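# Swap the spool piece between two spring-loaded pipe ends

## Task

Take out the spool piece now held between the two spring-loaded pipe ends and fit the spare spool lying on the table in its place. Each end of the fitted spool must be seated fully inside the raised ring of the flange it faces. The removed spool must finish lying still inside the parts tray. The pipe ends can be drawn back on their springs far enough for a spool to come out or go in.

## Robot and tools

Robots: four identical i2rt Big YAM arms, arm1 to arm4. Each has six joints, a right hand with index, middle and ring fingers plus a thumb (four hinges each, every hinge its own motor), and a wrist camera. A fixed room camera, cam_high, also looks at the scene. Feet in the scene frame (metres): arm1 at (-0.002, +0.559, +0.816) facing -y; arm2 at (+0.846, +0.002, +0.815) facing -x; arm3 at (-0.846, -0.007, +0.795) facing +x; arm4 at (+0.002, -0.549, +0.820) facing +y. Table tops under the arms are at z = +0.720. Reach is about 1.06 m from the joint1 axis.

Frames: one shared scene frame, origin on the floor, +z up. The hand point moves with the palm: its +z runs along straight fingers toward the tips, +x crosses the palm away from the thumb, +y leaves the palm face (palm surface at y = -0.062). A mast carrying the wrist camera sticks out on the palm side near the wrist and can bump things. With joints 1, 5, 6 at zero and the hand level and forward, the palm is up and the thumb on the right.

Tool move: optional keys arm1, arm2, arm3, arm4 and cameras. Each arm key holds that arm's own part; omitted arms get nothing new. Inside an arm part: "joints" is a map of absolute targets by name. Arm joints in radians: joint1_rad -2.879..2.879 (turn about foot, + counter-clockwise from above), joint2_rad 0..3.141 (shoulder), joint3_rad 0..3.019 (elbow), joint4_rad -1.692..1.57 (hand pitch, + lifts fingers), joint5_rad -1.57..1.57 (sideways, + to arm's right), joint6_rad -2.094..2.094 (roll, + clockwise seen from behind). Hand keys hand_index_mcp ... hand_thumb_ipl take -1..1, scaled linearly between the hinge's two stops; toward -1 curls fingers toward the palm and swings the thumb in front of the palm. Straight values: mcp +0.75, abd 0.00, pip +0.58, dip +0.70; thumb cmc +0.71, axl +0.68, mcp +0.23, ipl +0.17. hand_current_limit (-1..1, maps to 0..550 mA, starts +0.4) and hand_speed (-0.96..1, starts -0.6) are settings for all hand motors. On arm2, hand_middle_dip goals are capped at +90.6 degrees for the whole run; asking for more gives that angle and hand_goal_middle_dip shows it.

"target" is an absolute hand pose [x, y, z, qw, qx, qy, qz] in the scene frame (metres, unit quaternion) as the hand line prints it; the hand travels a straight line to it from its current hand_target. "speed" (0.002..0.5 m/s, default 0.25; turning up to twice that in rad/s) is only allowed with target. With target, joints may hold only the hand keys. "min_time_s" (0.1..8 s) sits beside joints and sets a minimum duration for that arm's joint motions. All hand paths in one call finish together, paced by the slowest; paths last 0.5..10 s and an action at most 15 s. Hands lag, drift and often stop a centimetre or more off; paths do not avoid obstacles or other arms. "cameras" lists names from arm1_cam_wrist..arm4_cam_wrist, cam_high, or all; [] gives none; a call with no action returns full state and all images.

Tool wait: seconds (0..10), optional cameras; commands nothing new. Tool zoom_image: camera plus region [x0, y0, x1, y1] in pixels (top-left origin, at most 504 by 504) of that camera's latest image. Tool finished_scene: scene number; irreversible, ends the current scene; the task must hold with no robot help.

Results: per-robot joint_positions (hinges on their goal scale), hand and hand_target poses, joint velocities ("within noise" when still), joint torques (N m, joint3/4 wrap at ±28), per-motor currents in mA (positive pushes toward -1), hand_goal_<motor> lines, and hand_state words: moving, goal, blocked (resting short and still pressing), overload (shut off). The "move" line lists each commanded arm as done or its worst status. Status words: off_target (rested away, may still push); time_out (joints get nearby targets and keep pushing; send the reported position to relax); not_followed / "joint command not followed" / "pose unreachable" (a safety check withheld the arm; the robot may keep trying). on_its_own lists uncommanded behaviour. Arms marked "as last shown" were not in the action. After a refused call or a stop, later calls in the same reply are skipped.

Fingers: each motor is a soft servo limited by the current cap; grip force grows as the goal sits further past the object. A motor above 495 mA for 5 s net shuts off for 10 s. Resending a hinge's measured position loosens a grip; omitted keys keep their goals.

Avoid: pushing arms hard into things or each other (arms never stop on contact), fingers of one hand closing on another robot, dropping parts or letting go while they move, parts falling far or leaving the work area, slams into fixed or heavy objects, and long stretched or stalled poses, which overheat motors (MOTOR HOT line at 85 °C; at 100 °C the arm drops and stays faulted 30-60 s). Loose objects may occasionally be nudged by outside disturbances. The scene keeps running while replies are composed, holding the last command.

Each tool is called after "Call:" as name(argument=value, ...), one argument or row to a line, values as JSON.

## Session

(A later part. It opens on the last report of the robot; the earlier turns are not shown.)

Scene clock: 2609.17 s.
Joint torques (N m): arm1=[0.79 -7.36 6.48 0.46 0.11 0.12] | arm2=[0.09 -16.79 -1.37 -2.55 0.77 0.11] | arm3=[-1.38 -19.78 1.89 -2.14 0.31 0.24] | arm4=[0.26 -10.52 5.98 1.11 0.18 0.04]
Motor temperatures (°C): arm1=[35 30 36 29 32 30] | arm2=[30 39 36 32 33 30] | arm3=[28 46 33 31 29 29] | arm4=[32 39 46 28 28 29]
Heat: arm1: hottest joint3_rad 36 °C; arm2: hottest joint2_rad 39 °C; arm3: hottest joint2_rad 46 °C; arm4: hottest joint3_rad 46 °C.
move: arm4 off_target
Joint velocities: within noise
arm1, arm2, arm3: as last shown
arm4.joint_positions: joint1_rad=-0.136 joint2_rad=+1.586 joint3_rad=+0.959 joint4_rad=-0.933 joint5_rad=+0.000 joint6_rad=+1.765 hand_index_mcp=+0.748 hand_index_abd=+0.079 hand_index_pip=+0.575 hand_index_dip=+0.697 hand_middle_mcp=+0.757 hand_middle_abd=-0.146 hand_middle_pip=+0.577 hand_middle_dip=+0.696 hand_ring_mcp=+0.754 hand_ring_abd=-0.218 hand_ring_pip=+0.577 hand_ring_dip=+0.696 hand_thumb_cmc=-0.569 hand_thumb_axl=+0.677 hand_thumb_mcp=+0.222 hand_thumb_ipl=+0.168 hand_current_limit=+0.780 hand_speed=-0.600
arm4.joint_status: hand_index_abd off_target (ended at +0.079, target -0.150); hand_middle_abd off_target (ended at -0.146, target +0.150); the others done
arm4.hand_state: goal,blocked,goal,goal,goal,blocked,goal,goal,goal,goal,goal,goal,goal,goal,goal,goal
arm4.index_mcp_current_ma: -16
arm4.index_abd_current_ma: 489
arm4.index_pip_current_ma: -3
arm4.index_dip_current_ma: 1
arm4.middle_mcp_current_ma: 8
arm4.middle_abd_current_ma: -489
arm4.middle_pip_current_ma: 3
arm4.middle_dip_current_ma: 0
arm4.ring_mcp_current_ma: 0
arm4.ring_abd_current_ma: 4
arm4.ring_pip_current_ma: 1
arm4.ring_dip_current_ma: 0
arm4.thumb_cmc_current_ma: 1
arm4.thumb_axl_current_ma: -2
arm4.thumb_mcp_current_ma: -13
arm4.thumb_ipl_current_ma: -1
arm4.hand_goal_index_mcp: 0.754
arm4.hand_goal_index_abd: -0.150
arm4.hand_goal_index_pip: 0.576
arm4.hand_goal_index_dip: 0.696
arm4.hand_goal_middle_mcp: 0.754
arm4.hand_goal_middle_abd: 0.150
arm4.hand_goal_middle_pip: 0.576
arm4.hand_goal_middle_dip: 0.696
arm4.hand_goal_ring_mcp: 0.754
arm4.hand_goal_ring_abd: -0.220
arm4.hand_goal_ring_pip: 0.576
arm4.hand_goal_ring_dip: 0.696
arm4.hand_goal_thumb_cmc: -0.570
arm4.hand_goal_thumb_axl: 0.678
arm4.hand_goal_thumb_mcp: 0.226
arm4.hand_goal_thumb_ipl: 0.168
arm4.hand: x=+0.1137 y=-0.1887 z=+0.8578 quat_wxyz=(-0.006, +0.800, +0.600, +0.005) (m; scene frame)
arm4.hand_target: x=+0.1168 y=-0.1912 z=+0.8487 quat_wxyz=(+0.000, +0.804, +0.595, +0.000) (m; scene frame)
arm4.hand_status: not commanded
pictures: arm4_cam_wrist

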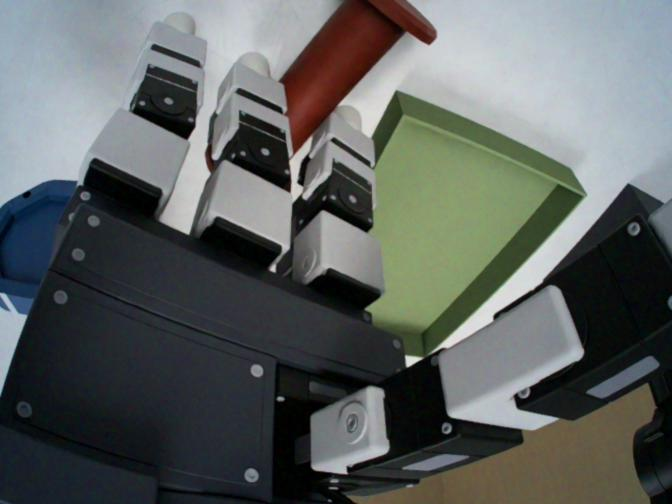

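Call:
move(
  arm4={"joints":{"hand_index_abd":0.15,"hand_middle_abd":-0.2}},
  cameras=[],
)

Call:
move(
  arm4={"target":[0.117,-0.185,0.869,0,0.8039,0.5948,0],"speed":0.05},
  cameras=[],
)

Scene clock: 2619.47 s.
Joint torques (N m): arm1=[0.97 -7.3 6.46 0.43 0.1 0.12] | arm2=[-0.09 -16.91 -1.37 -2.56 0.76 0.12] | arm3=[-1.38 -19.66 1.88 -2.14 0.31 0.25] | arm4=[0.32 -10.64 5.98 1.11 0.18 0.04]
Motor temperatures (°C): arm1=[35 30 36 29 32 30] | arm2=[30 39 36 32 33 30] | arm3=[28 46 33 31 29 29] | arm4=[32 39 45 28 28 29]
Heat: arm1: hottest joint3_rad 36 °C; arm2: hottest joint2_rad 39 °C; arm3: hottest joint2_rad 46 °C; arm4: hottest joint3_rad 45 °C.
move: arm4 done
Joint velocities: within noise
arm1, arm2, arm3: as last shown
arm4.joint_positions: joint1_rad=-0.136 joint2_rad=+1.586 joint3_rad=+0.959 joint4_rad=-0.933 joint5_rad=+0.000 joint6_rad=+1.765 hand_index_mcp=+0.748 hand_index_abd=+0.147 hand_index_pip=+0.575 hand_index_dip=+0.697 hand_middle_mcp=+0.755 hand_middle_abd=-0.196 hand_middle_pip=+0.577 hand_middle_dip=+0.696 hand_ring_mcp=+0.754 hand_ring_abd=-0.218 hand_ring_pip=+0.577 hand_ring_dip=+0.696 hand_thumb_cmc=-0.569 hand_thumb_axl=+0.677 hand_thumb_mcp=+0.222 hand_thumb_ipl=+0.168 hand_current_limit=+0.780 hand_speed=-0.600
arm4.joint_status: all done
arm4.hand_state: goal,goal,goal,goal,goal,goal,goal,goal,goal,goal,goal,goal,goal,goal,goal,goal
arm4.index_mcp_current_ma: -16
arm4.index_abd_current_ma: -6
arm4.index_pip_current_ma: -3
arm4.index_dip_current_ma: 1
arm4.middle_mcp_current_ma: 3
arm4.middle_abd_current_ma: 8
arm4.middle_pip_current_ma: 3
arm4.middle_dip_current_ma: 0
arm4.ring_mcp_current_ma: 0
arm4.ring_abd_current_ma: 4
arm4.ring_pip_current_ma: 1
arm4.ring_dip_current_ma: 0
arm4.thumb_cmc_current_ma: 1
arm4.thumb_axl_current_ma: -2
arm4.thumb_mcp_current_ma: -13
arm4.thumb_ipl_current_ma: -1
arm4.hand_goal_index_mcp: 0.754
arm4.hand_goal_index_abd: 0.150
arm4.hand_goal_index_pip: 0.576
arm4.hand_goal_index_dip: 0.696
arm4.hand_goal_middle_mcp: 0.754
arm4.hand_goal_middle_abd: -0.200
arm4.hand_goal_middle_pip: 0.576
arm4.hand_goal_middle_dip: 0.696
arm4.hand_goal_ring_mcp: 0.754
arm4.hand_goal_ring_abd: -0.220
arm4.hand_goal_ring_pip: 0.576
arm4.hand_goal_ring_dip: 0.696
arm4.hand_goal_thumb_cmc: -0.570
arm4.hand_goal_thumb_axl: 0.678
arm4.hand_goal_thumb_mcp: 0.226
arm4.hand_goal_thumb_ipl: 0.168
arm4.hand: x=+0.1137 y=-0.1887 z=+0.8578 quat_wxyz=(-0.006, +0.800, +0.600, +0.005) (m; scene frame)
arm4.hand_target: x=+0.1168 y=-0.1912 z=+0.8487 quat_wxyz=(+0.000, +0.804, +0.595, +0.000) (m; scene frame)
arm4.hand_status: not commanded
pictures: none
No camera images: "cameras" was empty.

Scene clock: 2620.60 s.
Joint torques (N m): arm1=[1.03 -7.3 6.5 0.43 0.12 0.15] | arm2=[0.21 -16.79 -1.37 -2.5 0.77 0.13] | arm3=[-1.32 -19.6 1.91 -2.15 0.31 0.24] | arm4=[0.32 -11.93 8.69 0.28 0.18 0.07]
Motor temperatures (°C): arm1=[35 30 36 29 32 30] | arm2=[30 39 36 32 33 30] | arm3=[28 46 33 31 29 29] | arm4=[32 39 45 28 28 29]
Heat: arm1: hottest joint3_rad 36 °C; arm2: hottest joint2_rad 39 °C; arm3: hottest joint2_rad 46 °C; arm4: hottest joint3_rad 45 °C.
move: arm4 off_target
Joint velocities: within noise
arm1, arm2, arm3: as last shown
arm4.joint_positions: joint1_rad=-0.136 joint2_rad=+1.586 joint3_rad=+0.963 joint4_rad=-0.974 joint5_rad=+0.000 joint6_rad=+1.765 hand_index_mcp=+0.750 hand_index_abd=+0.146 hand_index_pip=+0.575 hand_index_dip=+0.697 hand_middle_mcp=+0.755 hand_middle_abd=-0.202 hand_middle_pip=+0.577 hand_middle_dip=+0.696 hand_ring_mcp=+0.754 hand_ring_abd=-0.218 hand_ring_pip=+0.577 hand_ring_dip=+0.696 hand_thumb_cmc=-0.569 hand_thumb_axl=+0.677 hand_thumb_mcp=+0.222 hand_thumb_ipl=+0.168 hand_current_limit=+0.780 hand_speed=-0.600
arm4.joint_status: not commanded
arm4.hand_state: goal,goal,goal,goal,goal,goal,goal,goal,goal,goal,goal,goal,goal,goal,goal,goal
arm4.index_mcp_current_ma: -12
arm4.index_abd_current_ma: -9
arm4.index_pip_current_ma: -3
arm4.index_dip_current_ma: 1
arm4.middle_mcp_current_ma: 3
arm4.middle_abd_current_ma: -5
arm4.middle_pip_current_ma: 3
arm4.middle_dip_current_ma: 0
arm4.ring_mcp_current_ma: 0
arm4.ring_abd_current_ma: 4
arm4.ring_pip_current_ma: 1
arm4.ring_dip_current_ma: 0
arm4.thumb_cmc_current_ma: 1
arm4.thumb_axl_current_ma: -2
arm4.thumb_mcp_current_ma: -13
arm4.thumb_ipl_current_ma: -1
arm4.hand_goal_index_mcp: 0.754
arm4.hand_goal_index_abd: 0.150
arm4.hand_goal_index_pip: 0.576
arm4.hand_goal_index_dip: 0.696
arm4.hand_goal_middle_mcp: 0.754
arm4.hand_goal_middle_abd: -0.200
arm4.hand_goal_middle_pip: 0.576
arm4.hand_goal_middle_dip: 0.696
arm4.hand_goal_ring_mcp: 0.754
arm4.hand_goal_ring_abd: -0.220
arm4.hand_goal_ring_pip: 0.576
arm4.hand_goal_ring_dip: 0.696
arm4.hand_goal_thumb_cmc: -0.570
arm4.hand_goal_thumb_axl: 0.678
arm4.hand_goal_thumb_mcp: 0.226
arm4.hand_goal_thumb_ipl: 0.168
arm4.hand: x=+0.1130 y=-0.1969 z=+0.8605 quat_wxyz=(+0.007, +0.800, +0.600, -0.007) (m; scene frame)
arm4.hand_target: x=+0.1170 y=-0.1852 z=+0.8692 quat_wxyz=(+0.000, +0.804, +0.595, +0.000) (m; scene frame)
arm4.hand_status: off_target (0.015 m and 1.4 deg from the pose sent, 0.012 m and 1.2 deg at the start)
pictures: none
No camera images: "cameras" was empty.

Call:
move(
  arm4={"joints":{"hand_index_abd":-0.15,"hand_middle_abd":0.15}},
  cameras=[],
)

Scene clock: 2627.67 s.
Joint torques (N m): arm1=[0.73 -7.24 6.45 0.53 0.12 0.15] | arm2=[-0.09 -16.67 -1.36 -2.61 0.78 0.1] | arm3=[-1.32 -19.66 1.89 -2.15 0.31 0.25] | arm4=[0.5 -12.04 8.42 0.53 0.18 0.07]
Motor temperatures (°C): arm1=[35 30 36 29 32 30] | arm2=[30 39 36 32 33 30] | arm3=[28 46 33 31 29 29] | arm4=[32 39 45 28 28 29]
Heat: arm1: hottest joint3_rad 36 °C; arm2: hottest joint2_rad 39 °C; arm3: hottest joint2_rad 46 °C; arm4: hottest joint3_rad 45 °C.
move: arm4 off_target
Joint velocities: within noise
arm1, arm2, arm3: as last shown
arm4.joint_positions: joint1_rad=-0.136 joint2_rad=+1.586 joint3_rad=+0.967 joint4_rad=-0.981 joint5_rad=+0.000 joint6_rad=+1.765 hand_index_mcp=+0.750 hand_index_abd=+0.040 hand_index_pip=+0.575 hand_index_dip=+0.697 hand_middle_mcp=+0.755 hand_middle_abd=-0.091 hand_middle_pip=+0.577 hand_middle_dip=+0.696 hand_ring_mcp=+0.754 hand_ring_abd=-0.218 hand_ring_pip=+0.577 hand_ring_dip=+0.696 hand_thumb_cmc=-0.569 hand_thumb_axl=+0.677 hand_thumb_mcp=+0.222 hand_thumb_ipl=+0.168 hand_current_limit=+0.780 hand_speed=-0.600
arm4.joint_status: hand_index_abd off_target (ended at +0.040, target -0.150); hand_middle_abd off_target (ended at -0.091, target +0.150)
arm4.hand_state: goal,blocked,goal,goal,goal,blocked,goal,goal,goal,goal,goal,goal,goal,goal,goal,goal
arm4.index_mcp_current_ma: -12
arm4.index_abd_current_ma: 489
arm4.index_pip_current_ma: -3
arm4.index_dip_current_ma: 1
arm4.middle_mcp_current_ma: 1
arm4.middle_abd_current_ma: -489
arm4.middle_pip_current_ma: 3
arm4.middle_dip_current_ma: 0
arm4.ring_mcp_current_ma: 0
arm4.ring_abd_current_ma: 4
arm4.ring_pip_current_ma: 1
arm4.ring_dip_current_ma: 0
arm4.thumb_cmc_current_ma: 1
arm4.thumb_axl_current_ma: -2
arm4.thumb_mcp_current_ma: -13
arm4.thumb_ipl_current_ma: -1
arm4.hand_goal_index_mcp: 0.754
arm4.hand_goal_index_abd: -0.150
arm4.hand_goal_index_pip: 0.576
arm4.hand_goal_index_dip: 0.696
arm4.hand_goal_middle_mcp: 0.754
arm4.hand_goal_middle_abd: 0.150
arm4.hand_goal_middle_pip: 0.576
arm4.hand_goal_middle_dip: 0.696
arm4.hand_goal_ring_mcp: 0.754
arm4.hand_goal_ring_abd: -0.220
arm4.hand_goal_ring_pip: 0.576
arm4.hand_goal_ring_dip: 0.696
arm4.hand_goal_thumb_cmc: -0.570
arm4.hand_goal_thumb_axl: 0.678
arm4.hand_goal_thumb_mcp: 0.226
arm4.hand_goal_thumb_ipl: 0.168
arm4.hand: x=+0.1130 y=-0.1969 z=+0.8619 quat_wxyz=(+0.009, +0.800, +0.600, -0.008) (m; scene frame)
arm4.hand_target: x=+0.1169 y=-0.1853 z=+0.8690 quat_wxyz=(+0.000, +0.804, +0.595, +0.000) (m; scene frame)
arm4.hand_status: not commanded
pictures: none
No camera images: "cameras" was empty.

Call:
move(
  arm4={"target":[0.117,-0.185,0.895,0,0.8039,0.5948,0],"speed":0.04},
  cameras=["arm4_cam_wrist"],
)

Scene clock: 2636.53 s.
Joint torques (N m): arm1=[0.79 -7.47 6.39 0.42 0.11 0.16] | arm2=[0.15 -16.67 -1.46 -2.58 0.78 0.12] | arm3=[-1.32 -19.66 1.91 -2.17 0.31 0.25] | arm4=[0.44 -14.39 9.74 0.02 0.19 0.07]
Motor temperatures (°C): arm1=[35 30 36 29 32 30] | arm2=[30 39 36 32 33 30] | arm3=[28 46 33 31 29 29] | arm4=[32 40 46 28 28 29]
Heat: arm1: hottest joint3_rad 36 °C; arm2: hottest joint2_rad 39 °C; arm3: hottest joint2_rad 46 °C; arm4: hottest joint3_rad 46 °C.
move: arm4 off_target
Joint velocities: within noise
arm1, arm2, arm3: as last shown
arm4.joint_positions: joint1_rad=-0.136 joint2_rad=+1.576 joint3_rad=+0.982 joint4_rad=-1.042 joint5_rad=+0.000 joint6_rad=+1.765 hand_index_mcp=+0.751 hand_index_abd=+0.026 hand_index_pip=+0.575 hand_index_dip=+0.697 hand_middle_mcp=+0.756 hand_middle_abd=-0.082 hand_middle_pip=+0.577 hand_middle_dip=+0.696 hand_ring_mcp=+0.754 hand_ring_abd=-0.218 hand_ring_pip=+0.577 hand_ring_dip=+0.696 hand_thumb_cmc=-0.569 hand_thumb_axl=+0.677 hand_thumb_mcp=+0.222 hand_thumb_ipl=+0.168 hand_current_limit=+0.780 hand_speed=-0.600
arm4.joint_status: not commanded
arm4.hand_state: goal,blocked,goal,goal,goal,blocked,goal,goal,goal,goal,goal,goal,goal,goal,goal,goal
arm4.index_mcp_current_ma: -7
arm4.index_abd_current_ma: 489
arm4.index_pip_current_ma: -3
arm4.index_dip_current_ma: 1
arm4.middle_mcp_current_ma: 5
arm4.middle_abd_current_ma: -489
arm4.middle_pip_current_ma: 3
arm4.middle_dip_current_ma: 0
arm4.ring_mcp_current_ma: 0
arm4.ring_abd_current_ma: 4
arm4.ring_pip_current_ma: 1
arm4.ring_dip_current_ma: 0
arm4.thumb_cmc_current_ma: 1
arm4.thumb_axl_current_ma: -2
arm4.thumb_mcp_current_ma: -13
arm4.thumb_ipl_current_ma: -1
arm4.hand_goal_index_mcp: 0.754
arm4.hand_goal_index_abd: -0.150
arm4.hand_goal_index_pip: 0.576
arm4.hand_goal_index_dip: 0.696
arm4.hand_goal_middle_mcp: 0.754
arm4.hand_goal_middle_abd: 0.150
arm4.hand_goal_middle_pip: 0.576
arm4.hand_goal_middle_dip: 0.696
arm4.hand_goal_ring_mcp: 0.754
arm4.hand_goal_ring_abd: -0.220
arm4.hand_goal_ring_pip: 0.576
arm4.hand_goal_ring_dip: 0.696
arm4.hand_goal_thumb_cmc: -0.570
arm4.hand_goal_thumb_axl: 0.678
arm4.hand_goal_thumb_mcp: 0.226
arm4.hand_goal_thumb_ipl: 0.168
arm4.hand: x=+0.1124 y=-0.2040 z=+0.8724 quat_wxyz=(+0.022, +0.800, +0.600, -0.020) (m; scene frame)
arm4.hand_target: x=+0.1169 y=-0.1860 z=+0.8950 quat_wxyz=(+0.000, +0.804, +0.595, +0.000) (m; scene frame)
arm4.hand_status: off_target (0.030 m and 3.5 deg from the pose sent, 0.035 m and 1.5 deg at the start)
pictures: arm4_cam_wrist

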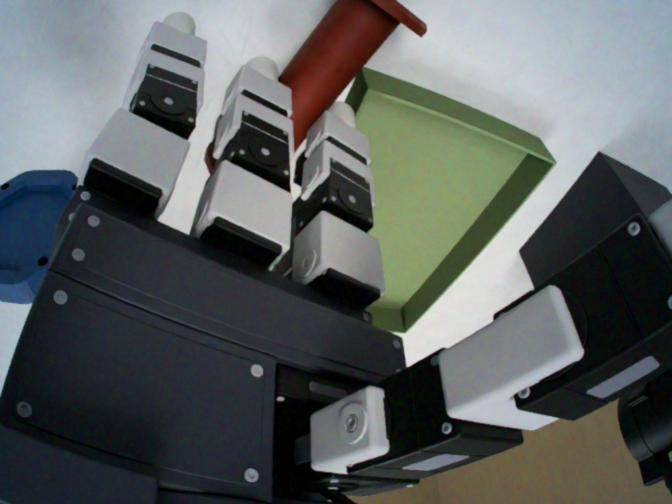

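Call:
move(
  arm4={"target":[0.119,-0.180,0.925,-0.018,0.8037,0.5946,0.017],"speed":0.04},
  cameras=["arm4_cam_wrist"],
)

Scene clock: 2648.40 s.
Joint torques (N m): arm1=[0.85 -7.24 6.45 0.5 0.11 0.13] | arm2=[0.21 -16.73 -1.4 -2.66 0.76 0.12] | arm3=[-1.38 -19.66 1.91 -2.15 0.31 0.25] | arm4=[0.21 -12.34 9.59 0.38 0.22 0.03]
Motor temperatures (°C): arm1=[35 30 36 29 32 30] | arm2=[30 39 36 32 33 30] | arm3=[28 46 33 31 29 29] | arm4=[32 39 47 28 28 29]
Heat: arm1: hottest joint3_rad 36 °C; arm2: hottest joint2_rad 39 °C; arm3: hottest joint2_rad 46 °C; arm4: hottest joint3_rad 47 °C.
move: arm4 off_target
Joint velocities: within noise
arm1, arm2, arm3: as last shown
arm4.joint_positions: joint1_rad=-0.138 joint2_rad=+1.502 joint3_rad=+1.020 joint4_rad=-1.082 joint5_rad=+0.000 joint6_rad=+1.765 hand_index_mcp=+0.751 hand_index_abd=-0.117 hand_index_pip=+0.575 hand_index_dip=+0.697 hand_middle_mcp=+0.755 hand_middle_abd=+0.081 hand_middle_pip=+0.577 hand_middle_dip=+0.696 hand_ring_mcp=+0.754 hand_ring_abd=-0.218 hand_ring_pip=+0.577 hand_ring_dip=+0.696 hand_thumb_cmc=-0.569 hand_thumb_axl=+0.677 hand_thumb_mcp=+0.222 hand_thumb_ipl=+0.168 hand_current_limit=+0.780 hand_speed=-0.600
arm4.joint_status: not commanded
arm4.hand_state: goal,blocked,goal,goal,goal,blocked,goal,goal,goal,goal,goal,goal,goal,goal,goal,goal
arm4.index_mcp_current_ma: -7
arm4.index_abd_current_ma: 99
arm4.index_pip_current_ma: -3
arm4.index_dip_current_ma: 1
arm4.middle_mcp_current_ma: 1
arm4.middle_abd_current_ma: -232
arm4.middle_pip_current_ma: 2
arm4.middle_dip_current_ma: 0
arm4.ring_mcp_current_ma: 0
arm4.ring_abd_current_ma: 3
arm4.ring_pip_current_ma: 1
arm4.ring_dip_current_ma: 0
arm4.thumb_cmc_current_ma: 1
arm4.thumb_axl_current_ma: -2
arm4.thumb_mcp_current_ma: -13
arm4.thumb_ipl_current_ma: -1
arm4.hand_goal_index_mcp: 0.754
arm4.hand_goal_index_abd: -0.150
arm4.hand_goal_index_pip: 0.576
arm4.hand_goal_index_dip: 0.696
arm4.hand_goal_middle_mcp: 0.754
arm4.hand_goal_middle_abd: 0.150
arm4.hand_goal_middle_pip: 0.576
arm4.hand_goal_middle_dip: 0.696
arm4.hand_goal_ring_mcp: 0.754
arm4.hand_goal_ring_abd: -0.220
arm4.hand_goal_ring_pip: 0.576
arm4.hand_goal_ring_dip: 0.696
arm4.hand_goal_thumb_cmc: -0.570
arm4.hand_goal_thumb_axl: 0.678
arm4.hand_goal_thumb_mcp: 0.226
arm4.hand_goal_thumb_ipl: 0.168
arm4.on_its_own: hand_index_abd moved -0.143 toward your old target -0.150; hand_middle_abd moved +0.163 toward your old target +0.150
arm4.hand: x=+0.1139 y=-0.1934 z=+0.9096 quat_wxyz=(-0.004, +0.800, +0.599, +0.003) (m; scene frame)
arm4.hand_target: x=+0.1189 y=-0.1806 z=+0.9250 quat_wxyz=(-0.018, +0.804, +0.595, +0.017) (m; scene frame)
arm4.hand_status: off_target (0.021 m and 2.3 deg from the pose sent, 0.058 m and 6.2 deg at the start)
pictures: arm4_cam_wrist

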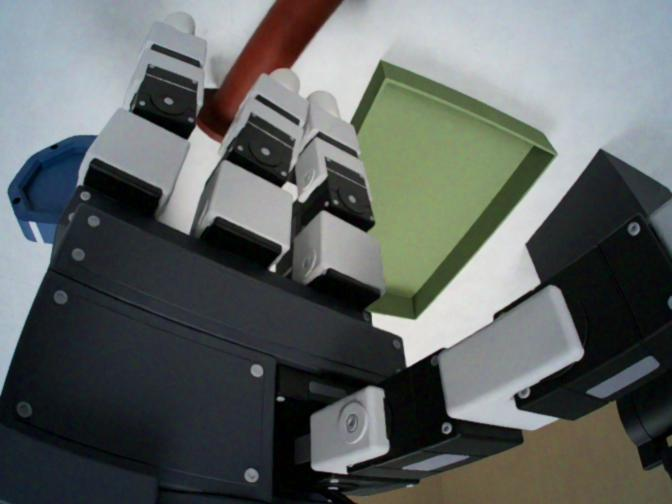

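Call:
move(
  arm4={"target":[0.08,-0.30,1.02,0,0.8039,0.5948,0],"speed":0.3,"joints":{"hand_index_abd":0.06,"hand_ring_abd":-0.06,"hand_middle_abd":0,"hand_middle_mcp":-0.07,"hand_middle_pip":-0.74,"hand_middle_dip":-0.6,"hand_current_limit":0.5}},
  cameras=["cam_high","arm4_cam_wrist"],
)

Call:
zoom_image(
  camera="cam_high",
  region=[260, 180, 440, 360],
)

Scene clock: 2720.13 s.
Joint torques (N m): arm1=[0.97 -7.18 6.49 0.43 0.12 0.14] | arm2=[0.09 -16.85 -1.4 -2.63 0.78 0.11] | arm3=[-1.32 -19.66 1.92 -2.14 0.31 0.25] | arm4=[1.67 -7.18 7.46 0.35 0.2 0.08]
Motor temperatures (°C): arm1=[35 30 36 29 32 30] | arm2=[30 39 35 32 33 30] | arm3=[28 46 32 31 29 29] | arm4=[32 40 47 28 28 29]
Heat: arm1: hottest joint3_rad 36 °C; arm2: hottest joint2_rad 39 °C; arm3: hottest joint2_rad 46 °C; arm4: hottest joint3_rad 47 °C.
move: arm4 done
Joint velocities: within noise
arm1.joint_positions: joint1_rad=+0.139 joint2_rad=+1.231 joint3_rad=+0.610 joint4_rad=-0.990 joint5_rad=-0.003 joint6_rad=+1.590 hand_index_mcp=+0.753 hand_index_abd=+0.042 hand_index_pip=+0.575 hand_index_dip=+0.695 hand_middle_mcp=+0.751 hand_middle_abd=-0.058 hand_middle_pip=+0.575 hand_middle_dip=+0.696 hand_ring_mcp=+0.751 hand_ring_abd=-0.217 hand_ring_pip=+0.577 hand_ring_dip=+0.696 hand_thumb_cmc=-0.570 hand_thumb_axl=+0.677 hand_thumb_mcp=+0.223 hand_thumb_ipl=+0.168 hand_current_limit=+0.750 hand_speed=-0.600
arm1.joint_status: not commanded
arm1.hand_state: goal,blocked,goal,goal,goal,blocked,goal,goal,goal,goal,goal,goal,goal,goal,goal,goal
arm1.index_mcp_current_ma: 0
arm1.index_abd_current_ma: 481
arm1.index_pip_current_ma: 0
arm1.index_dip_current_ma: 0
arm1.middle_mcp_current_ma: -1
arm1.middle_abd_current_ma: -481
arm1.middle_pip_current_ma: 0
arm1.middle_dip_current_ma: 0
arm1.ring_mcp_current_ma: -1
arm1.ring_abd_current_ma: 1
arm1.ring_pip_current_ma: 0
arm1.ring_dip_current_ma: 0
arm1.thumb_cmc_current_ma: 0
arm1.thumb_axl_current_ma: 0
arm1.thumb_mcp_current_ma: -1
arm1.thumb_ipl_current_ma: 0
arm1.hand_goal_index_mcp: 0.754
arm1.hand_goal_index_abd: -0.150
arm1.hand_goal_index_pip: 0.576
arm1.hand_goal_index_dip: 0.696
arm1.hand_goal_middle_mcp: 0.754
arm1.hand_goal_middle_abd: 0.150
arm1.hand_goal_middle_pip: 0.576
arm1.hand_goal_middle_dip: 0.696
arm1.hand_goal_ring_mcp: 0.754
arm1.hand_goal_ring_abd: -0.220
arm1.hand_goal_ring_pip: 0.576
arm1.hand_goal_ring_dip: 0.696
arm1.hand_goal_thumb_cmc: -0.570
arm1.hand_goal_thumb_axl: 0.678
arm1.hand_goal_thumb_mcp: 0.226
arm1.hand_goal_thumb_ipl: 0.168
arm1.hand: x=-0.0413 y=+0.3117 z=+0.8604 quat_wxyz=(-0.009, +0.764, -0.645, -0.009) (m; scene frame)
arm1.hand_target: x=-0.0401 y=+0.3101 z=+0.8620 quat_wxyz=(+0.000, +0.762, -0.647, +0.000) (m; scene frame)
arm1.hand_status: not commanded
arm2.joint_positions: joint1_rad=-0.016 joint2_rad=+1.603 joint3_rad=+0.751 joint4_rad=-0.620 joint5_rad=-0.003 joint6_rad=+1.324 hand_index_mcp=-0.438 hand_index_abd=-0.001 hand_index_pip=-0.038 hand_index_dip=-0.320 hand_middle_mcp=-0.509 hand_middle_abd=+0.013 hand_middle_pip=-0.258 hand_middle_dip=-0.305 hand_ring_mcp=-0.424 hand_ring_abd=+0.015 hand_ring_pip=-0.263 hand_ring_dip=-0.297 hand_thumb_cmc=-0.571 hand_thumb_axl=+0.683 hand_thumb_mcp=+0.240 hand_thumb_ipl=+0.166 hand_current_limit=+0.750 hand_speed=-0.600
arm2.joint_status: not commanded
arm2.hand_state: goal,goal,blocked,blocked,blocked,goal,blocked,blocked,blocked,goal,blocked,blocked,goal,goal,goal,goal
arm2.index_mcp_current_ma: 18
arm2.index_abd_current_ma: 0
arm2.index_pip_current_ma: -80
arm2.index_dip_current_ma: -34
arm2.middle_mcp_current_ma: 297
arm2.middle_abd_current_ma: 15
arm2.middle_pip_current_ma: 481
arm2.middle_dip_current_ma: 481
arm2.ring_mcp_current_ma: 481
arm2.ring_abd_current_ma: 18
arm2.ring_pip_current_ma: 481
arm2.ring_dip_current_ma: 481
arm2.thumb_cmc_current_ma: 0
arm2.thumb_axl_current_ma: 6
arm2.thumb_mcp_current_ma: 29
arm2.thumb_ipl_current_ma: -2
arm2.hand_goal_index_mcp: -0.450
arm2.hand_goal_index_abd: 0.000
arm2.hand_goal_index_pip: 0.000
arm2.hand_goal_index_dip: -0.300
arm2.hand_goal_middle_mcp: -0.600
arm2.hand_goal_middle_abd: 0.000
arm2.hand_goal_middle_pip: -0.500
arm2.hand_goal_middle_dip: -0.500
arm2.hand_goal_ring_mcp: -0.600
arm2.hand_goal_ring_abd: 0.000
arm2.hand_goal_ring_pip: -0.500
arm2.hand_goal_ring_dip: -0.500
arm2.hand_goal_thumb_cmc: -0.570
arm2.hand_goal_thumb_axl: 0.678
arm2.hand_goal_thumb_mcp: 0.226
arm2.hand_goal_thumb_ipl: 0.168
arm2.hand: x=+0.4734 y=+0.1072 z=+0.7898 quat_wxyz=(-0.053, -0.100, +0.994, +0.002) (m; scene frame)
arm2.hand_target: x=+0.5339 y=+0.1135 z=+0.7894 quat_wxyz=(+0.000, -0.081, +0.997, +0.000) (m; scene frame)
arm2.hand_status: not commanded
arm3.joint_positions: joint1_rad=-0.074 joint2_rad=+1.803 joint3_rad=+1.086 joint4_rad=-0.790 joint5_rad=-0.004 joint6_rad=+1.238 hand_index_mcp=-0.400 hand_index_abd=-0.001 hand_index_pip=+0.007 hand_index_dip=-0.297 hand_middle_mcp=-0.518 hand_middle_abd=+0.009 hand_middle_pip=-0.215 hand_middle_dip=-0.383 hand_ring_mcp=-0.468 hand_ring_abd=+0.005 hand_ring_pip=-0.219 hand_ring_dip=-0.329 hand_thumb_cmc=-0.570 hand_thumb_axl=+0.677 hand_thumb_mcp=+0.223 hand_thumb_ipl=+0.168 hand_current_limit=+0.750 hand_speed=-0.600
arm3.joint_status: not commanded
arm3.hand_state: blocked,goal,goal,goal,blocked,goal,blocked,blocked,blocked,goal,blocked,blocked,goal,goal,goal,goal
arm3.index_mcp_current_ma: 84
arm3.index_abd_current_ma: -2
arm3.index_pip_current_ma: 24
arm3.index_dip_current_ma: 9
arm3.middle_mcp_current_ma: 383
arm3.middle_abd_current_ma: 29
arm3.middle_pip_current_ma: 481
arm3.middle_dip_current_ma: 481
arm3.ring_mcp_current_ma: 481
arm3.ring_abd_current_ma: 15
arm3.ring_pip_current_ma: 481
arm3.ring_dip_current_ma: 481
arm3.thumb_cmc_current_ma: 0
arm3.thumb_axl_current_ma: -2
arm3.thumb_mcp_current_ma: -14
arm3.thumb_ipl_current_ma: -1
arm3.hand_goal_index_mcp: -0.420
arm3.hand_goal_index_abd: 0.000
arm3.hand_goal_index_pip: 0.000
arm3.hand_goal_index_dip: -0.300
arm3.hand_goal_middle_mcp: -0.600
arm3.hand_goal_middle_abd: 0.000
arm3.hand_goal_middle_pip: -0.500
arm3.hand_goal_middle_dip: -0.500
arm3.hand_goal_ring_mcp: -0.600
arm3.hand_goal_ring_abd: 0.000
arm3.hand_goal_ring_pip: -0.500
arm3.hand_goal_ring_dip: -0.500
arm3.hand_goal_thumb_cmc: -0.570
arm3.hand_goal_thumb_axl: 0.678
arm3.hand_goal_thumb_mcp: 0.226
arm3.hand_goal_thumb_ipl: 0.168
arm3.hand: x=-0.3758 y=-0.1550 z=+0.7874 quat_wxyz=(+0.009, +0.994, +0.103, +0.037) (m; scene frame)
arm3.hand_target: x=-0.4206 y=-0.1577 z=+0.7898 quat_wxyz=(+0.000, +0.997, +0.081, +0.000) (m; scene frame)
arm3.hand_status: not commanded
arm4.joint_positions: joint1_rad=-0.066 joint2_rad=+1.131 joint3_rad=+0.983 joint4_rad=-1.422 joint5_rad=+0.000 joint6_rad=+1.847 hand_index_mcp=+0.751 hand_index_abd=+0.057 hand_index_pip=+0.575 hand_index_dip=+0.697 hand_middle_mcp=-0.053 hand_middle_abd=+0.003 hand_middle_pip=-0.735 hand_middle_dip=-0.597 hand_ring_mcp=+0.754 hand_ring_abd=-0.062 hand_ring_pip=+0.577 hand_ring_dip=+0.696 hand_thumb_cmc=-0.569 hand_thumb_axl=+0.677 hand_thumb_mcp=+0.222 hand_thumb_ipl=+0.168 hand_current_limit=+0.500 hand_speed=-0.600
arm4.joint_status: all done
arm4.hand_state: goal,goal,goal,goal,goal,goal,goal,goal,goal,goal,goal,goal,goal,goal,goal,goal
arm4.index_mcp_current_ma: -9
arm4.index_abd_current_ma: -6
arm4.index_pip_current_ma: -3
arm4.index_dip_current_ma: 1
arm4.middle_mcp_current_ma: 56
arm4.middle_abd_current_ma: 5
arm4.middle_pip_current_ma: 12
arm4.middle_dip_current_ma: 6
arm4.ring_mcp_current_ma: 0
arm4.ring_abd_current_ma: -4
arm4.ring_pip_current_ma: 1
arm4.ring_dip_current_ma: 0
arm4.thumb_cmc_current_ma: 1
arm4.thumb_axl_current_ma: -2
arm4.thumb_mcp_current_ma: -13
arm4.thumb_ipl_current_ma: -1
arm4.hand_goal_index_mcp: 0.754
arm4.hand_goal_index_abd: 0.060
arm4.hand_goal_index_pip: 0.576
arm4.hand_goal_index_dip: 0.696
arm4.hand_goal_middle_mcp: -0.070
arm4.hand_goal_middle_abd: 0.000
arm4.hand_goal_middle_pip: -0.740
arm4.hand_goal_middle_dip: -0.600
arm4.hand_goal_ring_mcp: 0.754
arm4.hand_goal_ring_abd: -0.060
arm4.hand_goal_ring_pip: 0.576
arm4.hand_goal_ring_dip: 0.696
arm4.hand_goal_thumb_cmc: -0.570
arm4.hand_goal_thumb_axl: 0.678
arm4.hand_goal_thumb_mcp: 0.226
arm4.hand_goal_thumb_ipl: 0.168
arm4.hand: x=+0.0827 y=-0.2966 z=+1.0193 quat_wxyz=(-0.002, +0.803, +0.596, +0.002) (m; scene frame)
arm4.hand_target: x=+0.0801 y=-0.3000 z=+1.0199 quat_wxyz=(+0.000, +0.804, +0.595, +0.000) (m; scene frame)
arm4.hand_status: done (0.004 m and 0.4 deg from the pose sent, 0.157 m and 0.9 deg at the start)
pictures: arm4_cam_wrist, cam_high

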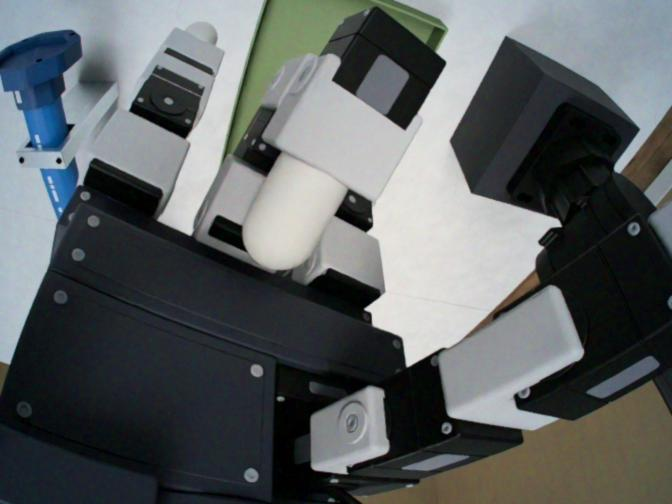

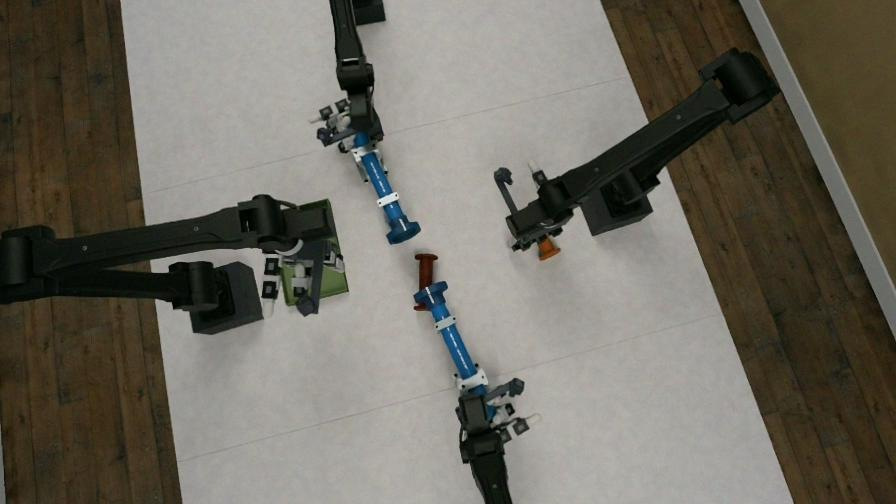

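Scaled by 2.800 from the camera's 896x504 image, which has a finer 1280x720 frame.

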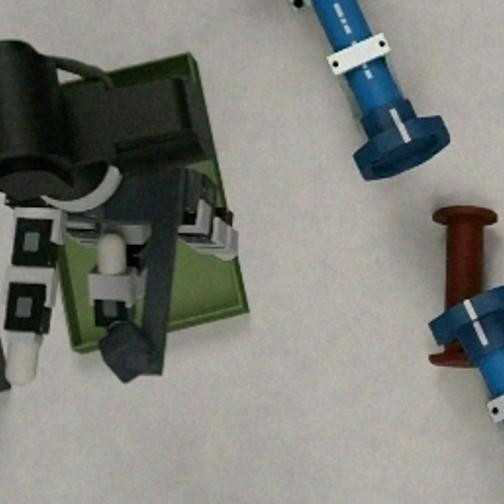

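Call:
move(
  arm4={"target":[0.13,-0.12,1.04,0,0.8090,0.5878,0],"speed":0.35,"joints":{"hand_index_abd":0.2,"hand_middle_abd":-0.2,"hand_ring_abd":-0.2,"hand_middle_mcp":0.754,"hand_middle_pip":0.577,"hand_middle_dip":0.696,"hand_current_limit":0.5}},
  cameras=[],
)

Call:
move(
  arm4={"target":[0.147,-0.040,0.93,0,0.8090,0.5878,0],"speed":0.25},
  cameras=["arm4_cam_wrist"],
)

Call:
zoom_image(
  camera="arm4_cam_wrist",
  region=[100, 0, 480, 280],
)

Scene clock: 2761.07 s.
Joint torques (N m): arm1=[0.91 -7.41 6.43 0.49 0.11 0.14] | arm2=[-0.09 -16.79 -1.37 -2.59 0.78 0.11] | arm3=[-1.44 -19.66 1.91 -2.15 0.32 0.25] | arm4=[0.38 -11.99 11.07 0.32 0.08 -0.11]
Motor temperatures (°C): arm1=[35 30 36 29 32 30] | arm2=[30 39 35 32 33 30] | arm3=[28 46 32 31 29 29] | arm4=[32 38 49 28 28 29]
Heat: arm1: hottest joint3_rad 36 °C; arm2: hottest joint2_rad 39 °C; arm3: hottest joint2_rad 46 °C; arm4: hottest joint3_rad 49 °C.
move: arm4 off_target
Joint velocities: within noise
arm1, arm2, arm3: as last shown
arm4.joint_positions: joint1_rad=-0.151 joint2_rad=+1.575 joint3_rad=+1.449 joint4_rad=-1.457 joint5_rad=+0.003 joint6_rad=+1.783 hand_index_mcp=+0.751 hand_index_abd=+0.197 hand_index_pip=+0.575 hand_index_dip=+0.697 hand_middle_mcp=+0.752 hand_middle_abd=-0.196 hand_middle_pip=+0.575 hand_middle_dip=+0.693 hand_ring_mcp=+0.754 hand_ring_abd=-0.197 hand_ring_pip=+0.577 hand_ring_dip=+0.696 hand_thumb_cmc=-0.569 hand_thumb_axl=+0.677 hand_thumb_mcp=+0.222 hand_thumb_ipl=+0.168 hand_current_limit=+0.500 hand_speed=-0.600
arm4.joint_status: all done
arm4.hand_state: goal,goal,goal,goal,goal,goal,goal,goal,goal,goal,goal,goal,goal,goal,goal,goal
arm4.index_mcp_current_ma: -9
arm4.index_abd_current_ma: -7
arm4.index_pip_current_ma: -3
arm4.index_dip_current_ma: 1
arm4.middle_mcp_current_ma: -6
arm4.middle_abd_current_ma: 8
arm4.middle_pip_current_ma: -8
arm4.middle_dip_current_ma: -7
arm4.ring_mcp_current_ma: 0
arm4.ring_abd_current_ma: 6
arm4.ring_pip_current_ma: 1
arm4.ring_dip_current_ma: 0
arm4.thumb_cmc_current_ma: 1
arm4.thumb_axl_current_ma: -2
arm4.thumb_mcp_current_ma: -13
arm4.thumb_ipl_current_ma: -1
arm4.hand_goal_index_mcp: 0.754
arm4.hand_goal_index_abd: 0.200
arm4.hand_goal_index_pip: 0.576
arm4.hand_goal_index_dip: 0.696
arm4.hand_goal_middle_mcp: 0.754
arm4.hand_goal_middle_abd: -0.200
arm4.hand_goal_middle_pip: 0.578
arm4.hand_goal_middle_dip: 0.696
arm4.hand_goal_ring_mcp: 0.754
arm4.hand_goal_ring_abd: -0.200
arm4.hand_goal_ring_pip: 0.576
arm4.hand_goal_ring_dip: 0.696
arm4.hand_goal_thumb_cmc: -0.570
arm4.hand_goal_thumb_axl: 0.678
arm4.hand_goal_thumb_mcp: 0.226
arm4.hand_goal_thumb_ipl: 0.168
arm4.hand: x=+0.1249 y=-0.1337 z=+1.0361 quat_wxyz=(+0.003, +0.810, +0.587, -0.002) (m; scene frame)
arm4.hand_target: x=+0.1299 y=-0.1205 z=+1.0398 quat_wxyz=(+0.000, +0.809, +0.588, +0.000) (m; scene frame)
arm4.hand_status: off_target (0.015 m and 0.4 deg from the pose sent, 0.184 m and 1.2 deg at the start)
pictures: none
No camera images: "cameras" was empty.

Scene clock: 2762.57 s.
Joint torques (N m): arm1=[0.97 -7.18 6.46 0.43 0.11 0.13] | arm2=[0.03 -16.85 -1.4 -2.62 0.77 0.11] | arm3=[-1.38 -19.72 1.92 -2.14 0.31 0.24] | arm4=[0.32 -16.32 10.36 0.9 0.08 -0.1]
Motor temperatures (°C): arm1=[35 30 36 29 32 30] | arm2=[30 39 35 32 33 30] | arm3=[28 46 32 31 29 29] | arm4=[32 38 49 28 28 29]
Heat: arm1: hottest joint3_rad 36 °C; arm2: hottest joint2_rad 39 °C; arm3: hottest joint2_rad 46 °C; arm4: hottest joint3_rad 49 °C.
move: arm4 off_target
Joint velocities: within noise
arm1, arm2, arm3: as last shown
arm4.joint_positions: joint1_rad=-0.165 joint2_rad=+1.850 joint3_rad=+1.520 joint4_rad=-1.271 joint5_rad=+0.003 joint6_rad=+1.769 hand_index_mcp=+0.751 hand_index_abd=+0.197 hand_index_pip=+0.575 hand_index_dip=+0.697 hand_middle_mcp=+0.752 hand_middle_abd=-0.196 hand_middle_pip=+0.575 hand_middle_dip=+0.693 hand_ring_mcp=+0.754 hand_ring_abd=-0.197 hand_ring_pip=+0.577 hand_ring_dip=+0.696 hand_thumb_cmc=-0.569 hand_thumb_axl=+0.677 hand_thumb_mcp=+0.222 hand_thumb_ipl=+0.168 hand_current_limit=+0.500 hand_speed=-0.600
arm4.joint_status: not commanded
arm4.hand_state: goal,goal,goal,goal,goal,goal,goal,goal,goal,goal,goal,goal,goal,goal,goal,goal
arm4.index_mcp_current_ma: -9
arm4.index_abd_current_ma: -7
arm4.index_pip_current_ma: -3
arm4.index_dip_current_ma: 1
arm4.middle_mcp_current_ma: -6
arm4.middle_abd_current_ma: 8
arm4.middle_pip_current_ma: -8
arm4.middle_dip_current_ma: -7
arm4.ring_mcp_current_ma: 0
arm4.ring_abd_current_ma: 6
arm4.ring_pip_current_ma: 1
arm4.ring_dip_current_ma: 0
arm4.thumb_cmc_current_ma: 1
arm4.thumb_axl_current_ma: -2
arm4.thumb_mcp_current_ma: -13
arm4.thumb_ipl_current_ma: -1
arm4.hand_goal_index_mcp: 0.754
arm4.hand_goal_index_abd: 0.200
arm4.hand_goal_index_pip: 0.576
arm4.hand_goal_index_dip: 0.696
arm4.hand_goal_middle_mcp: 0.754
arm4.hand_goal_middle_abd: -0.200
arm4.hand_goal_middle_pip: 0.578
arm4.hand_goal_middle_dip: 0.696
arm4.hand_goal_ring_mcp: 0.754
arm4.hand_goal_ring_abd: -0.200
arm4.hand_goal_ring_pip: 0.576
arm4.hand_goal_ring_dip: 0.696
arm4.hand_goal_thumb_cmc: -0.570
arm4.hand_goal_thumb_axl: 0.678
arm4.hand_goal_thumb_mcp: 0.226
arm4.hand_goal_thumb_ipl: 0.168
arm4.hand: x=+0.1404 y=-0.0561 z=+0.9286 quat_wxyz=(+0.010, +0.809, +0.587, -0.008) (m; scene frame)
arm4.hand_target: x=+0.1469 y=-0.0405 z=+0.9303 quat_wxyz=(+0.000, +0.809, +0.588, +0.000) (m; scene frame)
arm4.hand_status: off_target (0.017 m and 1.4 deg from the pose sent, 0.143 m and 0.4 deg at the start)
pictures: arm4_cam_wrist

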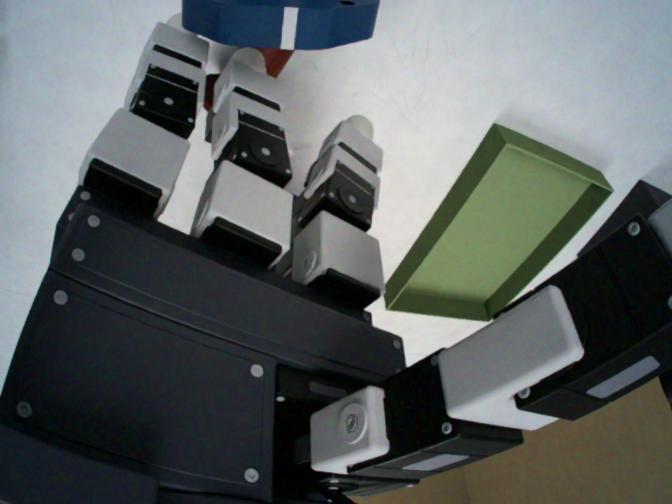

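Scaled by 1.326 from the camera's 672x504 image, which has a finer 960x720 frame.

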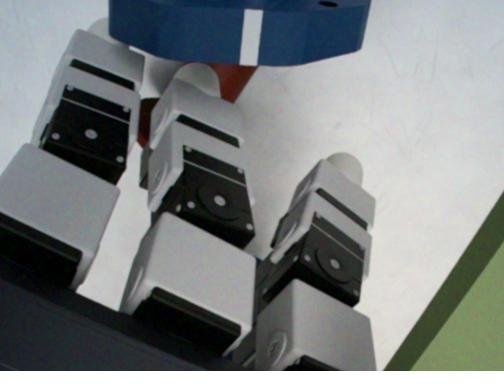

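Call:
move(
  arm4={"target":[0.156,-0.018,0.925,0,0.8090,0.5878,0],"speed":0.2},
  cameras=[],
)

Call:
move(
  cameras=["arm4_cam_wrist"],
)

Call:
zoom_image(
  camera="arm4_cam_wrist",
  region=[100, 0, 480, 280],
)

Scene clock: 2778.73 s.
Joint torques (N m): arm1=[0.97 -7.53 6.54 0.39 0.11 0.14] | arm2=[0.21 -17.03 -1.4 -2.58 0.78 0.11] | arm3=[-1.38 -19.6 1.92 -2.14 0.31 0.25] | arm4=[0.32 -16.44 10.63 0.29 0.08 -0.09]
Motor temperatures (°C): arm1=[35 30 36 29 32 30] | arm2=[30 39 35 32 33 30] | arm3=[28 46 32 31 29 29] | arm4=[32 39 49 28 28 29]
Heat: arm1: hottest joint3_rad 36 °C; arm2: hottest joint2_rad 39 °C; arm3: hottest joint2_rad 46 °C; arm4: hottest joint3_rad 49 °C.
move: arm4 off_target
Joint velocities: within noise
arm1, arm2, arm3: as last shown
arm4.joint_positions: joint1_rad=-0.176 joint2_rad=+1.901 joint3_rad=+1.596 joint4_rad=-1.271 joint5_rad=+0.003 joint6_rad=+1.758 hand_index_mcp=+0.751 hand_index_abd=+0.197 hand_index_pip=+0.575 hand_index_dip=+0.697 hand_middle_mcp=+0.752 hand_middle_abd=-0.196 hand_middle_pip=+0.575 hand_middle_dip=+0.693 hand_ring_mcp=+0.754 hand_ring_abd=-0.197 hand_ring_pip=+0.577 hand_ring_dip=+0.696 hand_thumb_cmc=-0.569 hand_thumb_axl=+0.677 hand_thumb_mcp=+0.222 hand_thumb_ipl=+0.168 hand_current_limit=+0.500 hand_speed=-0.600
arm4.joint_status: not commanded
arm4.hand_state: goal,goal,goal,goal,goal,goal,goal,goal,goal,goal,goal,goal,goal,goal,goal,goal
arm4.index_mcp_current_ma: -9
arm4.index_abd_current_ma: -7
arm4.index_pip_current_ma: -3
arm4.index_dip_current_ma: 1
arm4.middle_mcp_current_ma: -6
arm4.middle_abd_current_ma: 8
arm4.middle_pip_current_ma: -8
arm4.middle_dip_current_ma: -7
arm4.ring_mcp_current_ma: 0
arm4.ring_abd_current_ma: 6
arm4.ring_pip_current_ma: 1
arm4.ring_dip_current_ma: 0
arm4.thumb_cmc_current_ma: 1
arm4.thumb_axl_current_ma: -2
arm4.thumb_mcp_current_ma: -13
arm4.thumb_ipl_current_ma: -1
arm4.hand_goal_index_mcp: 0.754
arm4.hand_goal_index_abd: 0.200
arm4.hand_goal_index_pip: 0.576
arm4.hand_goal_index_dip: 0.696
arm4.hand_goal_middle_mcp: 0.754
arm4.hand_goal_middle_abd: -0.200
arm4.hand_goal_middle_pip: 0.578
arm4.hand_goal_middle_dip: 0.696
arm4.hand_goal_ring_mcp: 0.754
arm4.hand_goal_ring_abd: -0.200
arm4.hand_goal_ring_pip: 0.576
arm4.hand_goal_ring_dip: 0.696
arm4.hand_goal_thumb_cmc: -0.570
arm4.hand_goal_thumb_axl: 0.678
arm4.hand_goal_thumb_mcp: 0.226
arm4.hand_goal_thumb_ipl: 0.168
arm4.hand: x=+0.1498 y=-0.0303 z=+0.9278 quat_wxyz=(+0.000, +0.809, +0.587, +0.001) (m; scene frame)
arm4.hand_target: x=+0.1558 y=-0.0185 z=+0.9249 quat_wxyz=(+0.000, +0.809, +0.588, +0.000) (m; scene frame)
arm4.hand_status: off_target (0.014 m and 0.1 deg from the pose sent, 0.041 m and 1.4 deg at the start)
pictures: none
No camera images: "cameras" was empty.

Scene clock: 2778.73 s.
Joint torques (N m): arm1=[0.97 -7.53 6.54 0.39 0.11 0.14] | arm2=[0.21 -17.03 -1.4 -2.58 0.78 0.11] | arm3=[-1.38 -19.6 1.92 -2.14 0.31 0.25] | arm4=[0.32 -16.44 10.63 0.29 0.08 -0.09]
Motor temperatures (°C): arm1=[35 30 36 29 32 30] | arm2=[30 39 35 32 33 30] | arm3=[28 46 32 31 29 29] | arm4=[32 39 49 28 28 29]
Heat: arm1: hottest joint3_rad 36 °C; arm2: hottest joint2_rad 39 °C; arm3: hottest joint2_rad 46 °C; arm4: hottest joint3_rad 49 °C.
Joint velocities: within noise
arm1.joint_positions: joint1_rad=+0.139 joint2_rad=+1.231 joint3_rad=+0.610 joint4_rad=-0.990 joint5_rad=-0.003 joint6_rad=+1.590 hand_index_mcp=+0.753 hand_index_abd=+0.042 hand_index_pip=+0.575 hand_index_dip=+0.695 hand_middle_mcp=+0.751 hand_middle_abd=-0.058 hand_middle_pip=+0.575 hand_middle_dip=+0.696 hand_ring_mcp=+0.751 hand_ring_abd=-0.217 hand_ring_pip=+0.577 hand_ring_dip=+0.696 hand_thumb_cmc=-0.570 hand_thumb_axl=+0.677 hand_thumb_mcp=+0.223 hand_thumb_ipl=+0.168 hand_current_limit=+0.750 hand_speed=-0.600
arm1.joint_status: not commanded
arm1.hand_state: goal,blocked,goal,goal,goal,blocked,goal,goal,goal,goal,goal,goal,goal,goal,goal,goal
arm1.index_mcp_current_ma: 0
arm1.index_abd_current_ma: 481
arm1.index_pip_current_ma: 0
arm1.index_dip_current_ma: 0
arm1.middle_mcp_current_ma: -1
arm1.middle_abd_current_ma: -481
arm1.middle_pip_current_ma: 0
arm1.middle_dip_current_ma: 0
arm1.ring_mcp_current_ma: -1
arm1.ring_abd_current_ma: 1
arm1.ring_pip_current_ma: 0
arm1.ring_dip_current_ma: 0
arm1.thumb_cmc_current_ma: 0
arm1.thumb_axl_current_ma: 0
arm1.thumb_mcp_current_ma: -1
arm1.thumb_ipl_current_ma: 0
arm1.hand_goal_index_mcp: 0.754
arm1.hand_goal_index_abd: -0.150
arm1.hand_goal_index_pip: 0.576
arm1.hand_goal_index_dip: 0.696
arm1.hand_goal_middle_mcp: 0.754
arm1.hand_goal_middle_abd: 0.150
arm1.hand_goal_middle_pip: 0.576
arm1.hand_goal_middle_dip: 0.696
arm1.hand_goal_ring_mcp: 0.754
arm1.hand_goal_ring_abd: -0.220
arm1.hand_goal_ring_pip: 0.576
arm1.hand_goal_ring_dip: 0.696
arm1.hand_goal_thumb_cmc: -0.570
arm1.hand_goal_thumb_axl: 0.678
arm1.hand_goal_thumb_mcp: 0.226
arm1.hand_goal_thumb_ipl: 0.168
arm1.hand: x=-0.0413 y=+0.3117 z=+0.8604 quat_wxyz=(-0.009, +0.764, -0.645, -0.009) (m; scene frame)
arm1.hand_target: x=-0.0401 y=+0.3101 z=+0.8620 quat_wxyz=(+0.000, +0.762, -0.647, +0.000) (m; scene frame)
arm1.hand_status: not commanded
arm2.joint_positions: joint1_rad=-0.016 joint2_rad=+1.603 joint3_rad=+0.751 joint4_rad=-0.620 joint5_rad=-0.003 joint6_rad=+1.324 hand_index_mcp=-0.438 hand_index_abd=-0.001 hand_index_pip=-0.038 hand_index_dip=-0.320 hand_middle_mcp=-0.509 hand_middle_abd=+0.013 hand_middle_pip=-0.258 hand_middle_dip=-0.305 hand_ring_mcp=-0.424 hand_ring_abd=+0.015 hand_ring_pip=-0.263 hand_ring_dip=-0.297 hand_thumb_cmc=-0.571 hand_thumb_axl=+0.683 hand_thumb_mcp=+0.240 hand_thumb_ipl=+0.166 hand_current_limit=+0.750 hand_speed=-0.600
arm2.joint_status: not commanded
arm2.hand_state: goal,goal,blocked,blocked,blocked,goal,blocked,blocked,blocked,goal,blocked,blocked,goal,goal,goal,goal
arm2.index_mcp_current_ma: 18
arm2.index_abd_current_ma: 0
arm2.index_pip_current_ma: -80
arm2.index_dip_current_ma: -34
arm2.middle_mcp_current_ma: 297
arm2.middle_abd_current_ma: 15
arm2.middle_pip_current_ma: 481
arm2.middle_dip_current_ma: 481
arm2.ring_mcp_current_ma: 481
arm2.ring_abd_current_ma: 18
arm2.ring_pip_current_ma: 481
arm2.ring_dip_current_ma: 481
arm2.thumb_cmc_current_ma: 0
arm2.thumb_axl_current_ma: 6
arm2.thumb_mcp_current_ma: 29
arm2.thumb_ipl_current_ma: -2
arm2.hand_goal_index_mcp: -0.450
arm2.hand_goal_index_abd: 0.000
arm2.hand_goal_index_pip: 0.000
arm2.hand_goal_index_dip: -0.300
arm2.hand_goal_middle_mcp: -0.600
arm2.hand_goal_middle_abd: 0.000
arm2.hand_goal_middle_pip: -0.500
arm2.hand_goal_middle_dip: -0.500
arm2.hand_goal_ring_mcp: -0.600
arm2.hand_goal_ring_abd: 0.000
arm2.hand_goal_ring_pip: -0.500
arm2.hand_goal_ring_dip: -0.500
arm2.hand_goal_thumb_cmc: -0.570
arm2.hand_goal_thumb_axl: 0.678
arm2.hand_goal_thumb_mcp: 0.226
arm2.hand_goal_thumb_ipl: 0.168
arm2.hand: x=+0.4734 y=+0.1072 z=+0.7898 quat_wxyz=(-0.053, -0.100, +0.994, +0.002) (m; scene frame)
arm2.hand_target: x=+0.5339 y=+0.1135 z=+0.7894 quat_wxyz=(+0.000, -0.081, +0.997, +0.000) (m; scene frame)
arm2.hand_status: not commanded
arm3.joint_positions: joint1_rad=-0.074 joint2_rad=+1.803 joint3_rad=+1.086 joint4_rad=-0.790 joint5_rad=-0.004 joint6_rad=+1.238 hand_index_mcp=-0.400 hand_index_abd=-0.001 hand_index_pip=+0.007 hand_index_dip=-0.297 hand_middle_mcp=-0.518 hand_middle_abd=+0.009 hand_middle_pip=-0.215 hand_middle_dip=-0.383 hand_ring_mcp=-0.468 hand_ring_abd=+0.005 hand_ring_pip=-0.219 hand_ring_dip=-0.329 hand_thumb_cmc=-0.570 hand_thumb_axl=+0.677 hand_thumb_mcp=+0.223 hand_thumb_ipl=+0.168 hand_current_limit=+0.750 hand_speed=-0.600
arm3.joint_status: not commanded
arm3.hand_state: blocked,goal,goal,goal,blocked,goal,blocked,blocked,blocked,goal,blocked,blocked,goal,goal,goal,goal
arm3.index_mcp_current_ma: 84
arm3.index_abd_current_ma: -2
arm3.index_pip_current_ma: 24
arm3.index_dip_current_ma: 9
arm3.middle_mcp_current_ma: 383
arm3.middle_abd_current_ma: 29
arm3.middle_pip_current_ma: 481
arm3.middle_dip_current_ma: 481
arm3.ring_mcp_current_ma: 481
arm3.ring_abd_current_ma: 15
arm3.ring_pip_current_ma: 481
arm3.ring_dip_current_ma: 481
arm3.thumb_cmc_current_ma: 0
arm3.thumb_axl_current_ma: -2
arm3.thumb_mcp_current_ma: -14
arm3.thumb_ipl_current_ma: -1
arm3.hand_goal_index_mcp: -0.420
arm3.hand_goal_index_abd: 0.000
arm3.hand_goal_index_pip: 0.000
arm3.hand_goal_index_dip: -0.300
arm3.hand_goal_middle_mcp: -0.600
arm3.hand_goal_middle_abd: 0.000
arm3.hand_goal_middle_pip: -0.500
arm3.hand_goal_middle_dip: -0.500
arm3.hand_goal_ring_mcp: -0.600
arm3.hand_goal_ring_abd: 0.000
arm3.hand_goal_ring_pip: -0.500
arm3.hand_goal_ring_dip: -0.500
arm3.hand_goal_thumb_cmc: -0.570
arm3.hand_goal_thumb_axl: 0.678
arm3.hand_goal_thumb_mcp: 0.226
arm3.hand_goal_thumb_ipl: 0.168
arm3.hand: x=-0.3758 y=-0.1550 z=+0.7874 quat_wxyz=(+0.009, +0.994, +0.103, +0.037) (m; scene frame)
arm3.hand_target: x=-0.4206 y=-0.1577 z=+0.7898 quat_wxyz=(+0.000, +0.997, +0.081, +0.000) (m; scene frame)
arm3.hand_status: not commanded
arm4.joint_positions: joint1_rad=-0.176 joint2_rad=+1.901 joint3_rad=+1.596 joint4_rad=-1.271 joint5_rad=+0.003 joint6_rad=+1.758 hand_index_mcp=+0.751 hand_index_abd=+0.197 hand_index_pip=+0.575 hand_index_dip=+0.697 hand_middle_mcp=+0.752 hand_middle_abd=-0.196 hand_middle_pip=+0.575 hand_middle_dip=+0.693 hand_ring_mcp=+0.754 hand_ring_abd=-0.197 hand_ring_pip=+0.577 hand_ring_dip=+0.696 hand_thumb_cmc=-0.569 hand_thumb_axl=+0.677 hand_thumb_mcp=+0.222 hand_thumb_ipl=+0.168 hand_current_limit=+0.500 hand_speed=-0.600
arm4.joint_status: not commanded
arm4.hand_state: goal,goal,goal,goal,goal,goal,goal,goal,goal,goal,goal,goal,goal,goal,goal,goal
arm4.index_mcp_current_ma: -9
arm4.index_abd_current_ma: -7
arm4.index_pip_current_ma: -3
arm4.index_dip_current_ma: 1
arm4.middle_mcp_current_ma: -6
arm4.middle_abd_current_ma: 8
arm4.middle_pip_current_ma: -8
arm4.middle_dip_current_ma: -7
arm4.ring_mcp_current_ma: 0
arm4.ring_abd_current_ma: 6
arm4.ring_pip_current_ma: 1
arm4.ring_dip_current_ma: 0
arm4.thumb_cmc_current_ma: 1
arm4.thumb_axl_current_ma: -2
arm4.thumb_mcp_current_ma: -13
arm4.thumb_ipl_current_ma: -1
arm4.hand_goal_index_mcp: 0.754
arm4.hand_goal_index_abd: 0.200
arm4.hand_goal_index_pip: 0.576
arm4.hand_goal_index_dip: 0.696
arm4.hand_goal_middle_mcp: 0.754
arm4.hand_goal_middle_abd: -0.200
arm4.hand_goal_middle_pip: 0.578
arm4.hand_goal_middle_dip: 0.696
arm4.hand_goal_ring_mcp: 0.754
arm4.hand_goal_ring_abd: -0.200
arm4.hand_goal_ring_pip: 0.576
arm4.hand_goal_ring_dip: 0.696
arm4.hand_goal_thumb_cmc: -0.570
arm4.hand_goal_thumb_axl: 0.678
arm4.hand_goal_thumb_mcp: 0.226
arm4.hand_goal_thumb_ipl: 0.168
arm4.hand: x=+0.1498 y=-0.0303 z=+0.9278 quat_wxyz=(+0.000, +0.809, +0.587, +0.001) (m; scene frame)
arm4.hand_target: x=+0.1558 y=-0.0185 z=+0.9249 quat_wxyz=(+0.000, +0.809, +0.588, +0.000) (m; scene frame)
arm4.hand_status: off_target (0.014 m and 0.1 deg from the pose sent, 0.041 m and 1.4 deg at the start)
pictures: arm4_cam_wrist

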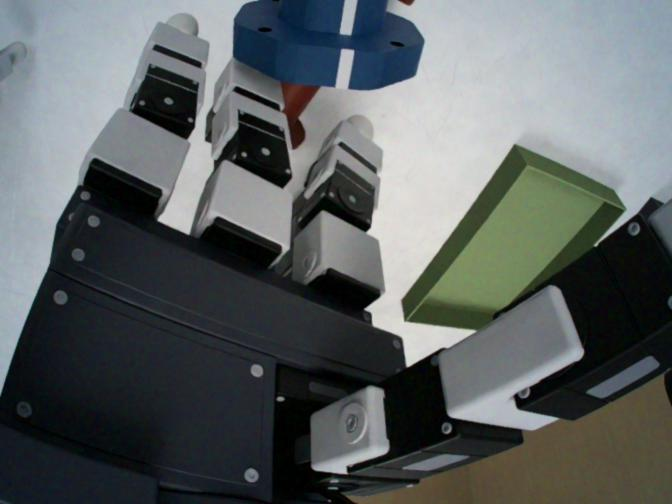

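Scaled by 1.326 from the camera's 672x504 image, which has a finer 960x720 frame.

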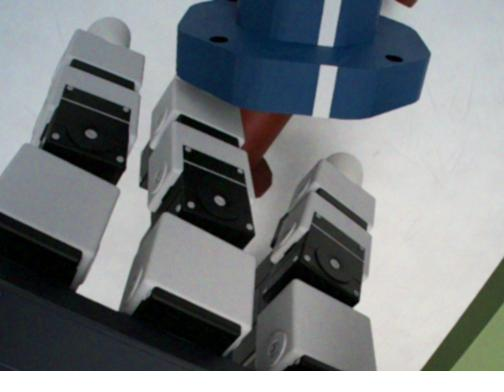

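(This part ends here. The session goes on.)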